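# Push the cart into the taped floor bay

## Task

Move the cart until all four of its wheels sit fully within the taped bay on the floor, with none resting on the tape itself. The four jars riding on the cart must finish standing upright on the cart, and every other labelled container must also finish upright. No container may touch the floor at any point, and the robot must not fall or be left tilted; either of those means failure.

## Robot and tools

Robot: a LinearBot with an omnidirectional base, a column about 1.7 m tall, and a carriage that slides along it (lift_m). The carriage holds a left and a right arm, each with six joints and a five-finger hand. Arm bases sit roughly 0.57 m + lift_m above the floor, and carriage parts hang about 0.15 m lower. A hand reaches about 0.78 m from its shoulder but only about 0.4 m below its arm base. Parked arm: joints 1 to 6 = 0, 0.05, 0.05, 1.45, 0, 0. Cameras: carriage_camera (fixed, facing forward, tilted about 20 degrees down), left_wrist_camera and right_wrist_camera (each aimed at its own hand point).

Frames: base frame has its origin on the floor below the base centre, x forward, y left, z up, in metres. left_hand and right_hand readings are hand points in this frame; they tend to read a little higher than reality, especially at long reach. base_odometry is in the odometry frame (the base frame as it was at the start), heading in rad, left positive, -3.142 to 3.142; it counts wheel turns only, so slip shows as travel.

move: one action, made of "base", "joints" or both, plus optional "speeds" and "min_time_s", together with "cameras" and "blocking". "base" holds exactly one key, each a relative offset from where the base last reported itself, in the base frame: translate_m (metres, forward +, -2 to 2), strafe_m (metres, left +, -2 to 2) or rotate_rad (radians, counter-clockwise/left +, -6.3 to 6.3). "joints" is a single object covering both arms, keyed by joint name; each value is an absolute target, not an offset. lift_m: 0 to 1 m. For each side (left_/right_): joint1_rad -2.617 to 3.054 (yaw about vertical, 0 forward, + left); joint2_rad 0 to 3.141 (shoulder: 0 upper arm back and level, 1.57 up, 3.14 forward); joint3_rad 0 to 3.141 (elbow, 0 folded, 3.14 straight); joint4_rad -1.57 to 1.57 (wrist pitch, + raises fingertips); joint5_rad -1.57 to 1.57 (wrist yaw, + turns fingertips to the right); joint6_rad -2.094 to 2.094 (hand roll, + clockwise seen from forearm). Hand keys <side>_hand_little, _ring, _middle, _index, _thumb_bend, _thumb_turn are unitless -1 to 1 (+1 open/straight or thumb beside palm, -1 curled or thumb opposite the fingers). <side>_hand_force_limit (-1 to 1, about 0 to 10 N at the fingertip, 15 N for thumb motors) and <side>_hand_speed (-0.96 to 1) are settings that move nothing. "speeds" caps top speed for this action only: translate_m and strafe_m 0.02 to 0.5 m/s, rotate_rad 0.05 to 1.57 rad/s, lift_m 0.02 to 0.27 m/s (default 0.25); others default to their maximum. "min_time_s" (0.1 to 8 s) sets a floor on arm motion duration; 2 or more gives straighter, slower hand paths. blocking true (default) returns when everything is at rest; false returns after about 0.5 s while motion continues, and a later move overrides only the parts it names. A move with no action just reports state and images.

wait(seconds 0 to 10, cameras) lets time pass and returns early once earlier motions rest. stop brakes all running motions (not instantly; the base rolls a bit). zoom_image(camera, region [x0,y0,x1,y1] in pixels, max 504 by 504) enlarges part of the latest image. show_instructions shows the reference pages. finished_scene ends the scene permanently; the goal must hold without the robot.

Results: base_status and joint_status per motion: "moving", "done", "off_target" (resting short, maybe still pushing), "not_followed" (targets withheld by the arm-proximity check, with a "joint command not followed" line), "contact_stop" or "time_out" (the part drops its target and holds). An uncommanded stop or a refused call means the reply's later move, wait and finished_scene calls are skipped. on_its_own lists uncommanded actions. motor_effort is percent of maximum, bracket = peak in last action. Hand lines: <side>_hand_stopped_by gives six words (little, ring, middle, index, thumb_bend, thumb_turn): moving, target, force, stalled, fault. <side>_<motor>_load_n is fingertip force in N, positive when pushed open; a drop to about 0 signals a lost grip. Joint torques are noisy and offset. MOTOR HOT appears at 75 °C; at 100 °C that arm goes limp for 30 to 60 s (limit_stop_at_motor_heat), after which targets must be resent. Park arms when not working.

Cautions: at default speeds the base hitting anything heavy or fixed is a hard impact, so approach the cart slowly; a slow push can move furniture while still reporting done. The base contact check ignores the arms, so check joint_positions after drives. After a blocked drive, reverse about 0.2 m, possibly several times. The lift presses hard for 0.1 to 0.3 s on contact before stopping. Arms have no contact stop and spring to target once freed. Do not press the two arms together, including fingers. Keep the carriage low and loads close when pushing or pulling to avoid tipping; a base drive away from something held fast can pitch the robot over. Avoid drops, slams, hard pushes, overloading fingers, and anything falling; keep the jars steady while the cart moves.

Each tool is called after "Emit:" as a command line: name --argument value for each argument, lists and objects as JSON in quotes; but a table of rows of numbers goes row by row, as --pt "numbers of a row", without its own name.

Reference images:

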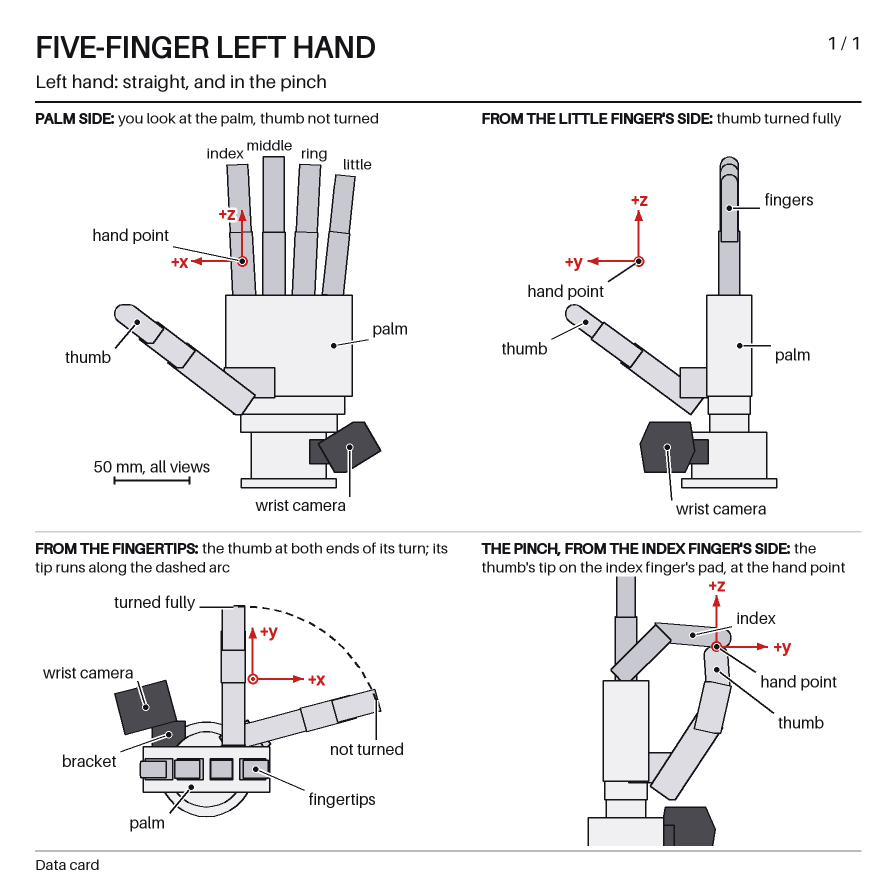

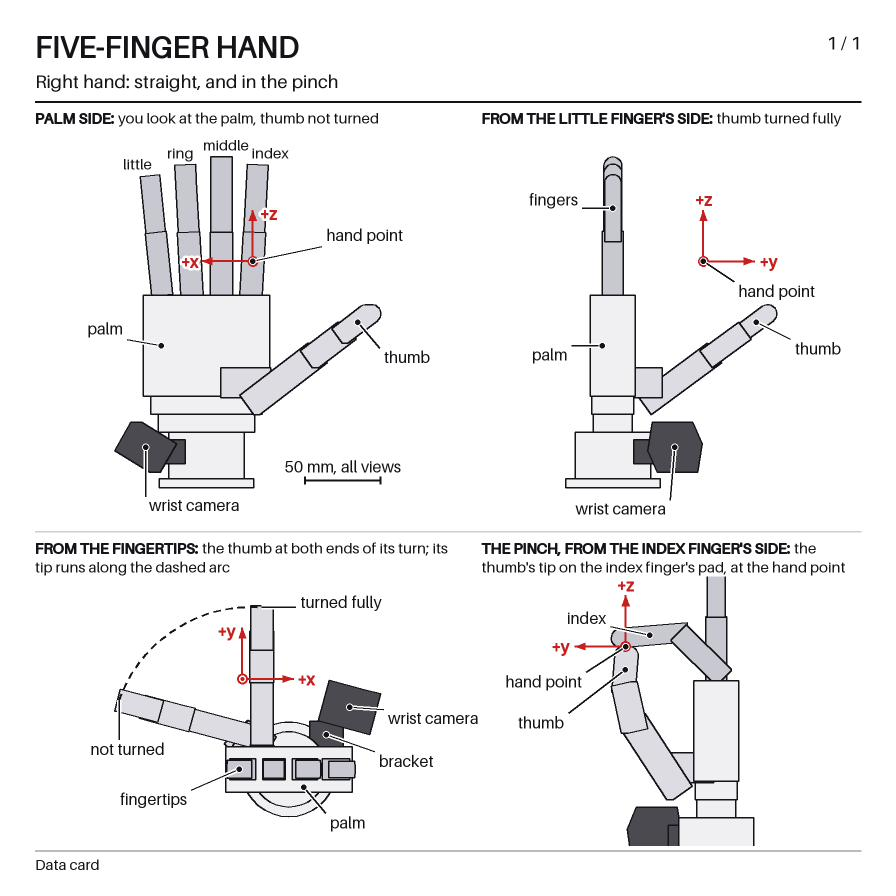

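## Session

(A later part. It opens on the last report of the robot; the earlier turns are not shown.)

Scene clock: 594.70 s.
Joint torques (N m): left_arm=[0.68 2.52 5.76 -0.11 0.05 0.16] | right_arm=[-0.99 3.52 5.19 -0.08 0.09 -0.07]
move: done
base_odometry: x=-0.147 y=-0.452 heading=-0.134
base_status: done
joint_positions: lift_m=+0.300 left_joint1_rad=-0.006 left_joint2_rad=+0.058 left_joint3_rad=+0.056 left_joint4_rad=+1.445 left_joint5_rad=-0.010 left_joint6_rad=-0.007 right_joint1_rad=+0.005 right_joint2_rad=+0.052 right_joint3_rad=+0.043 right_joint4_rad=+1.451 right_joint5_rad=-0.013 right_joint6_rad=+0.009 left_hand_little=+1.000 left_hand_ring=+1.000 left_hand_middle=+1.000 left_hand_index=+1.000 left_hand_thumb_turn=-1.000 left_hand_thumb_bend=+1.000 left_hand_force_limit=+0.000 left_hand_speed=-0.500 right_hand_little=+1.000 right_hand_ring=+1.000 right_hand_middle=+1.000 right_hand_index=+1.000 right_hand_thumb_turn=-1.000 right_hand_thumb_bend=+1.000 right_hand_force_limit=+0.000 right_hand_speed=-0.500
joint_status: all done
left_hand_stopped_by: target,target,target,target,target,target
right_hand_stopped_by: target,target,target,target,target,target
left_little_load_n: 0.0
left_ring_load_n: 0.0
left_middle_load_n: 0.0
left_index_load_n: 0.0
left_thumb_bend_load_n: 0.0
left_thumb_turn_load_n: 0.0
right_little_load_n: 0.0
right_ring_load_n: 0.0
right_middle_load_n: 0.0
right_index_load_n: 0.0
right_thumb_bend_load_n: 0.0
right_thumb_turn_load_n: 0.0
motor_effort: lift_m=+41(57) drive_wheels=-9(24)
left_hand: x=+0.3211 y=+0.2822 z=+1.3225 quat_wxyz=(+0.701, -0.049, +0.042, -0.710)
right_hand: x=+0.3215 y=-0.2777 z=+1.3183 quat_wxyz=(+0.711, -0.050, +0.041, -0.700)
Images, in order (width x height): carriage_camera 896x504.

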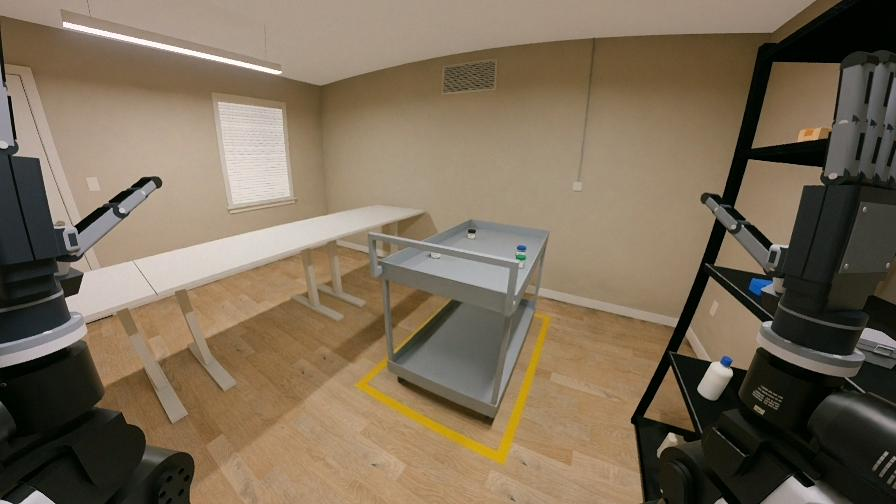

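Emit:
zoom_image --camera "carriage_camera" --region '[500, 280, 580, 360]'

Emit:
zoom_image --camera "carriage_camera" --region '[440, 360, 540, 470]'

Scaled by 6.300 from the camera's image (finer frame: 1280x720).

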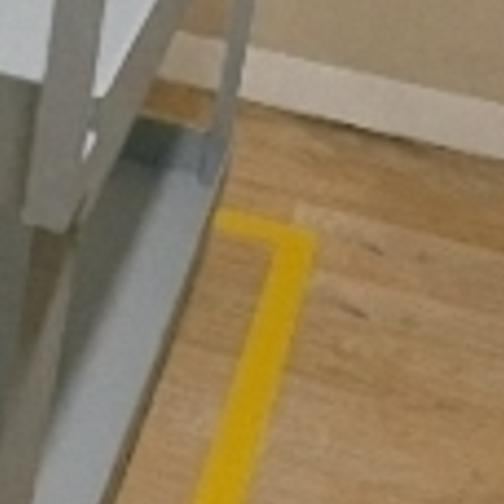

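Scaled by 4.582 from the camera's image (finer frame: 1280x720).

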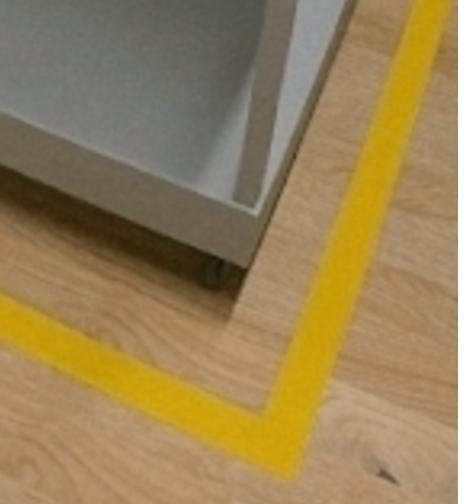

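Emit:
move --base '{"strafe_m": 0.4}' --speeds '{"strafe_m": 0.3}'

Emit:
move --base '{"rotate_rad": -1.2}' --cameras '["all"]'

Emit:
zoom_image --camera "carriage_camera" --region '[240, 60, 700, 504]'

Scene clock: 628.80 s.
Joint torques (N m): left_arm=[0.69 2.59 5.75 -0.13 0.04 0.14] | right_arm=[-0.94 3.52 5.15 -0.09 0.05 -0.07]
move: done
base_odometry: x=-0.093 y=-0.055 heading=-0.134
base_status: done
joint_positions: lift_m=+0.300 left_joint1_rad=-0.006 left_joint2_rad=+0.058 left_joint3_rad=+0.056 left_joint4_rad=+1.445 left_joint5_rad=-0.009 left_joint6_rad=-0.007 right_joint1_rad=+0.004 right_joint2_rad=+0.052 right_joint3_rad=+0.043 right_joint4_rad=+1.451 right_joint5_rad=-0.011 right_joint6_rad=+0.009 left_hand_little=+1.000 left_hand_ring=+1.000 left_hand_middle=+1.000 left_hand_index=+1.000 left_hand_thumb_turn=-1.000 left_hand_thumb_bend=+1.000 left_hand_force_limit=+0.000 left_hand_speed=-0.500 right_hand_little=+1.000 right_hand_ring=+1.000 right_hand_middle=+1.000 right_hand_index=+1.000 right_hand_thumb_turn=-1.000 right_hand_thumb_bend=+1.000 right_hand_force_limit=+0.000 right_hand_speed=-0.500
joint_status: not commanded
left_hand_stopped_by: target,target,target,target,target,target
right_hand_stopped_by: target,target,target,target,target,target
left_little_load_n: 0.0
left_ring_load_n: 0.0
left_middle_load_n: 0.5
left_index_load_n: 0.0
left_thumb_bend_load_n: 0.0
left_thumb_turn_load_n: 0.0
right_little_load_n: 0.0
right_ring_load_n: 0.0
right_middle_load_n: 0.0
right_index_load_n: 0.0
right_thumb_bend_load_n: 0.0
right_thumb_turn_load_n: -0.5
motor_effort: lift_m=+41(41) drive_wheels=-3(14)
left_hand: x=+0.3210 y=+0.2821 z=+1.3226 quat_wxyz=(+0.701, -0.048, +0.042, -0.710)
right_hand: x=+0.3217 y=-0.2782 z=+1.3183 quat_wxyz=(+0.711, -0.050, +0.042, -0.701)
pictures: none

Scene clock: 631.57 s.
Joint torques (N m): left_arm=[0.72 2.56 5.78 -0.13 0.04 0.15] | right_arm=[-0.9 3.51 5.16 -0.04 0.04 -0.06]
move: done
base_odometry: x=-0.093 y=-0.055 heading=-1.334
base_status: done
joint_positions: lift_m=+0.300 left_joint1_rad=-0.006 left_joint2_rad=+0.058 left_joint3_rad=+0.056 left_joint4_rad=+1.448 left_joint5_rad=-0.009 left_joint6_rad=-0.007 right_joint1_rad=+0.004 right_joint2_rad=+0.052 right_joint3_rad=+0.043 right_joint4_rad=+1.449 right_joint5_rad=-0.010 right_joint6_rad=+0.009 left_hand_little=+1.000 left_hand_ring=+1.000 left_hand_middle=+1.000 left_hand_index=+1.000 left_hand_thumb_turn=-1.000 left_hand_thumb_bend=+1.000 left_hand_force_limit=+0.000 left_hand_speed=-0.500 right_hand_little=+1.000 right_hand_ring=+1.000 right_hand_middle=+1.000 right_hand_index=+1.000 right_hand_thumb_turn=-1.000 right_hand_thumb_bend=+1.000 right_hand_force_limit=+0.000 right_hand_speed=-0.500
joint_status: not commanded
left_hand_stopped_by: target,target,target,target,target,target
right_hand_stopped_by: target,target,target,target,target,target
left_little_load_n: 0.0
left_ring_load_n: 0.0
left_middle_load_n: 0.0
left_index_load_n: 0.0
left_thumb_bend_load_n: 0.0
left_thumb_turn_load_n: 0.0
right_little_load_n: 0.0
right_ring_load_n: 0.0
right_middle_load_n: 0.0
right_index_load_n: 0.0
right_thumb_bend_load_n: 0.0
right_thumb_turn_load_n: 0.0
motor_effort: lift_m=+41(41) drive_wheels=+7(19)
left_hand: x=+0.3203 y=+0.2821 z=+1.3228 quat_wxyz=(+0.701, -0.047, +0.041, -0.710)
right_hand: x=+0.3223 y=-0.2784 z=+1.3182 quat_wxyz=(+0.710, -0.050, +0.043, -0.701)
pictures: carriage_camera, left_wrist_camera, right_wrist_camera
Images, in order (width x height): carriage_camera 896x504, left_wrist_camera 896x504, right_wrist_camera 896x504.

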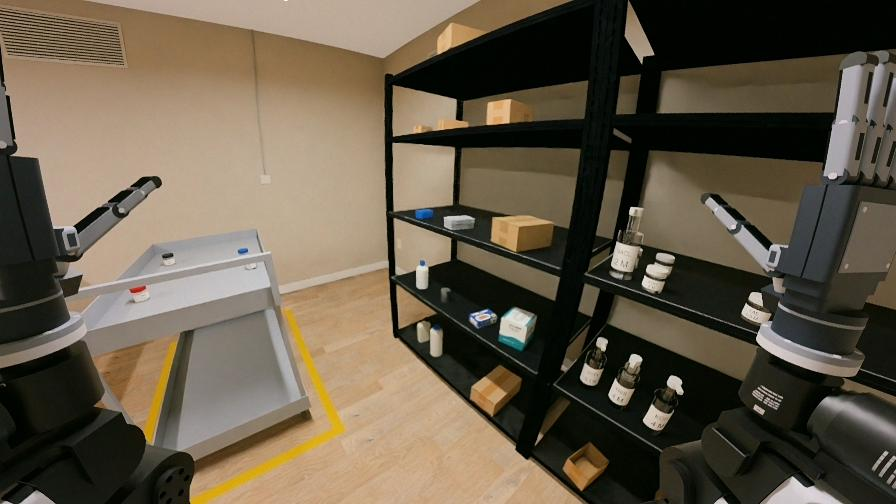

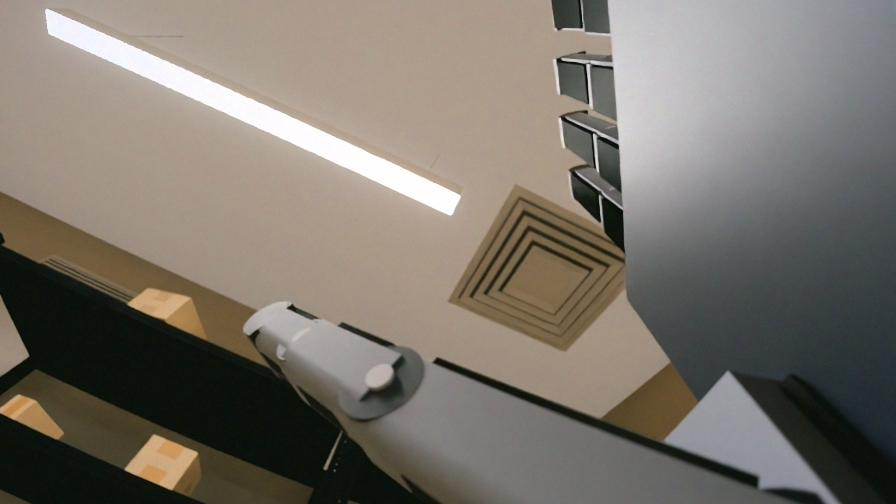

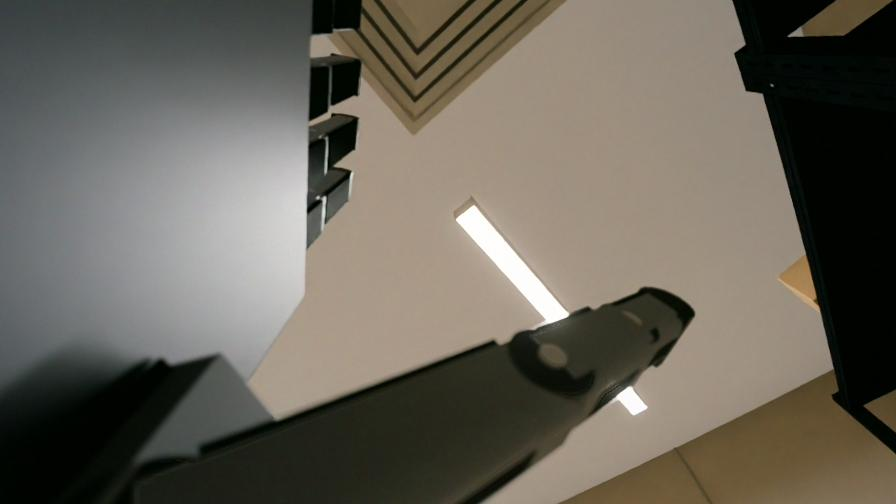

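Scaled by 1.096 from the camera's image (finer frame: 1280x720).

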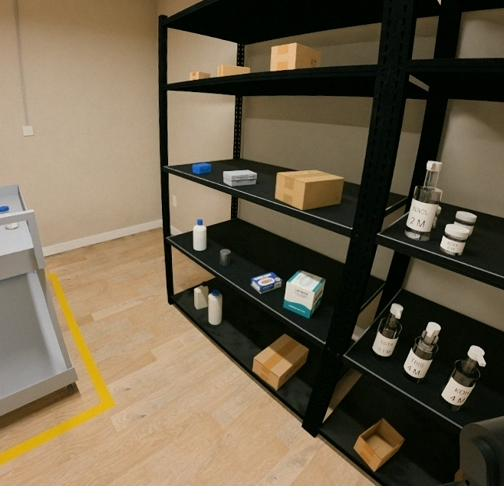

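Emit:
zoom_image --camera "carriage_camera" --region '[560, 180, 800, 460]'

Emit:
move --base '{"rotate_rad": -0.6}' --cameras '["all"]'

Emit:
zoom_image --camera "carriage_camera" --region '[240, 60, 700, 504]'

Scaled by 1.800 from the camera's image (finer frame: 1280x720).

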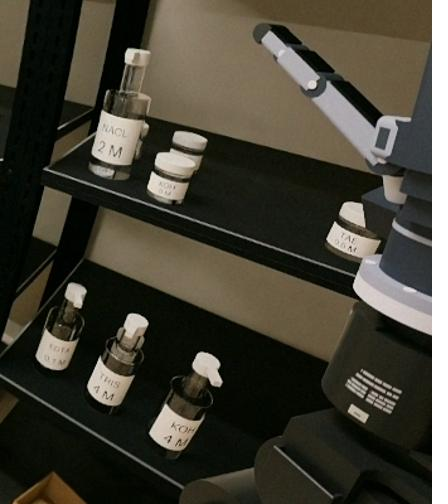

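Scene clock: 638.83 s.
Joint torques (N m): left_arm=[0.7 2.62 5.72 -0.12 0.04 0.14] | right_arm=[-0.91 3.55 5.24 -0.08 0.05 -0.07]
move: done
base_odometry: x=-0.093 y=-0.055 heading=-1.933
base_status: done
joint_positions: lift_m=+0.300 left_joint1_rad=-0.006 left_joint2_rad=+0.058 left_joint3_rad=+0.056 left_joint4_rad=+1.448 left_joint5_rad=-0.009 left_joint6_rad=-0.007 right_joint1_rad=+0.004 right_joint2_rad=+0.052 right_joint3_rad=+0.043 right_joint4_rad=+1.449 right_joint5_rad=-0.010 right_joint6_rad=+0.009 left_hand_little=+1.000 left_hand_ring=+1.000 left_hand_middle=+1.000 left_hand_index=+1.000 left_hand_thumb_turn=-1.000 left_hand_thumb_bend=+1.000 left_hand_force_limit=+0.000 left_hand_speed=-0.500 right_hand_little=+1.000 right_hand_ring=+1.000 right_hand_middle=+1.000 right_hand_index=+1.000 right_hand_thumb_turn=-1.000 right_hand_thumb_bend=+1.000 right_hand_force_limit=+0.000 right_hand_speed=-0.500
joint_status: not commanded
left_hand_stopped_by: target,target,target,target,target,target
right_hand_stopped_by: target,target,target,target,target,target
left_little_load_n: 0.0
left_ring_load_n: 0.0
left_middle_load_n: 0.0
left_index_load_n: 0.0
left_thumb_bend_load_n: 0.0
left_thumb_turn_load_n: 0.0
right_little_load_n: 0.0
right_ring_load_n: 0.0
right_middle_load_n: 0.0
right_index_load_n: 0.0
right_thumb_bend_load_n: 0.0
right_thumb_turn_load_n: 0.0
motor_effort: lift_m=+41(41) drive_wheels=+7(20)
left_hand: x=+0.3203 y=+0.2821 z=+1.3228 quat_wxyz=(+0.701, -0.047, +0.041, -0.710)
right_hand: x=+0.3222 y=-0.2785 z=+1.3182 quat_wxyz=(+0.710, -0.050, +0.043, -0.701)
pictures: carriage_camera, left_wrist_camera, right_wrist_camera
Images, in order (width x height): carriage_camera 896x504, left_wrist_camera 896x504, right_wrist_camera 896x504.

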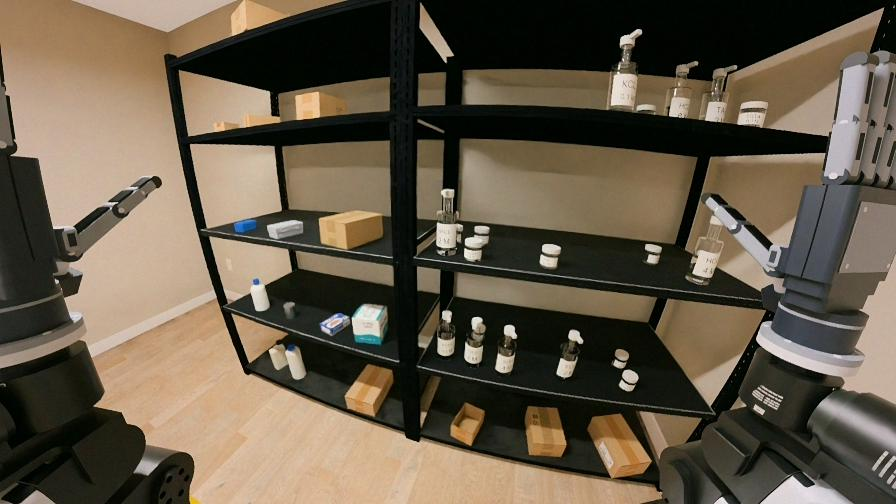

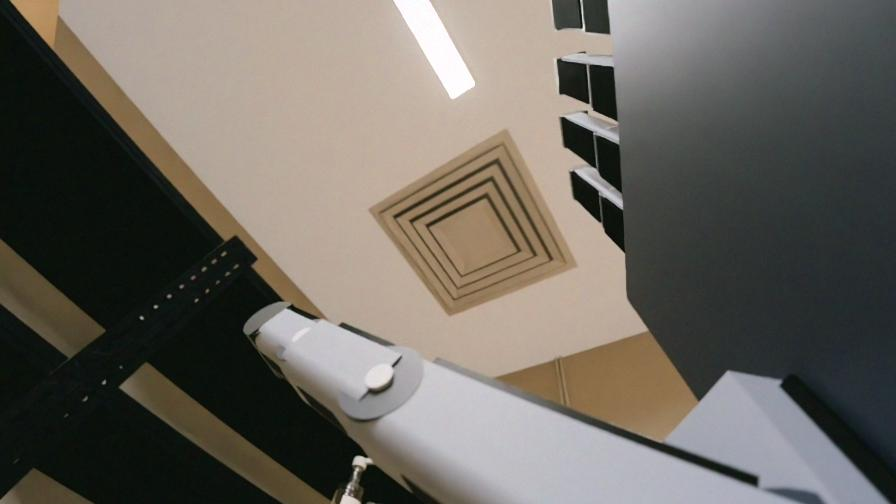

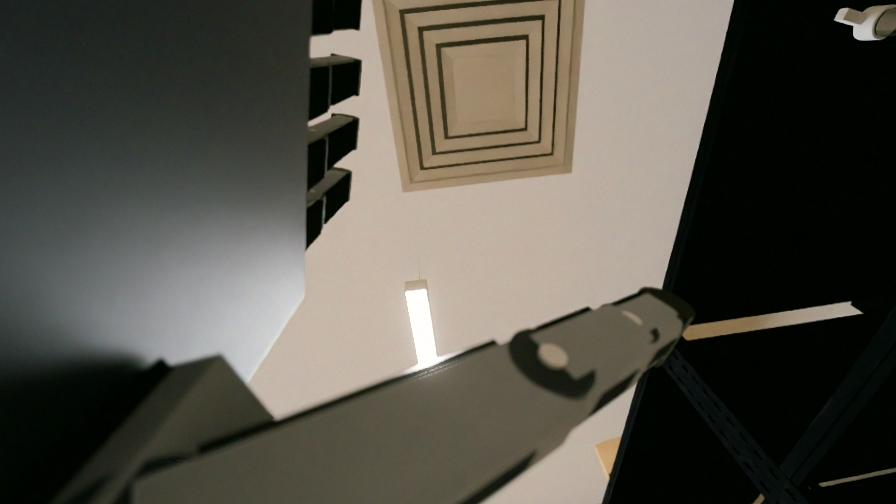

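Scaled by 1.096 from the camera's image (finer frame: 1280x720).

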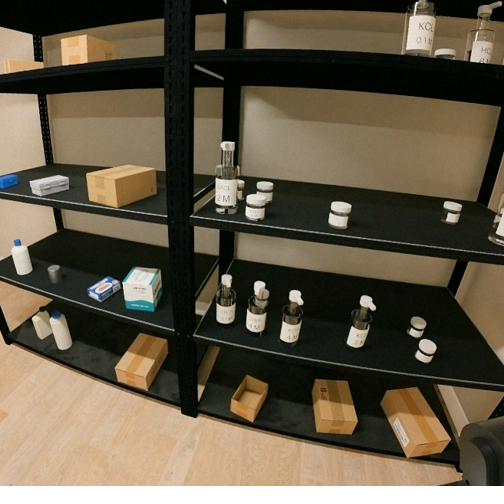

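Emit:
finished_scene

The scene is finished: the task was done.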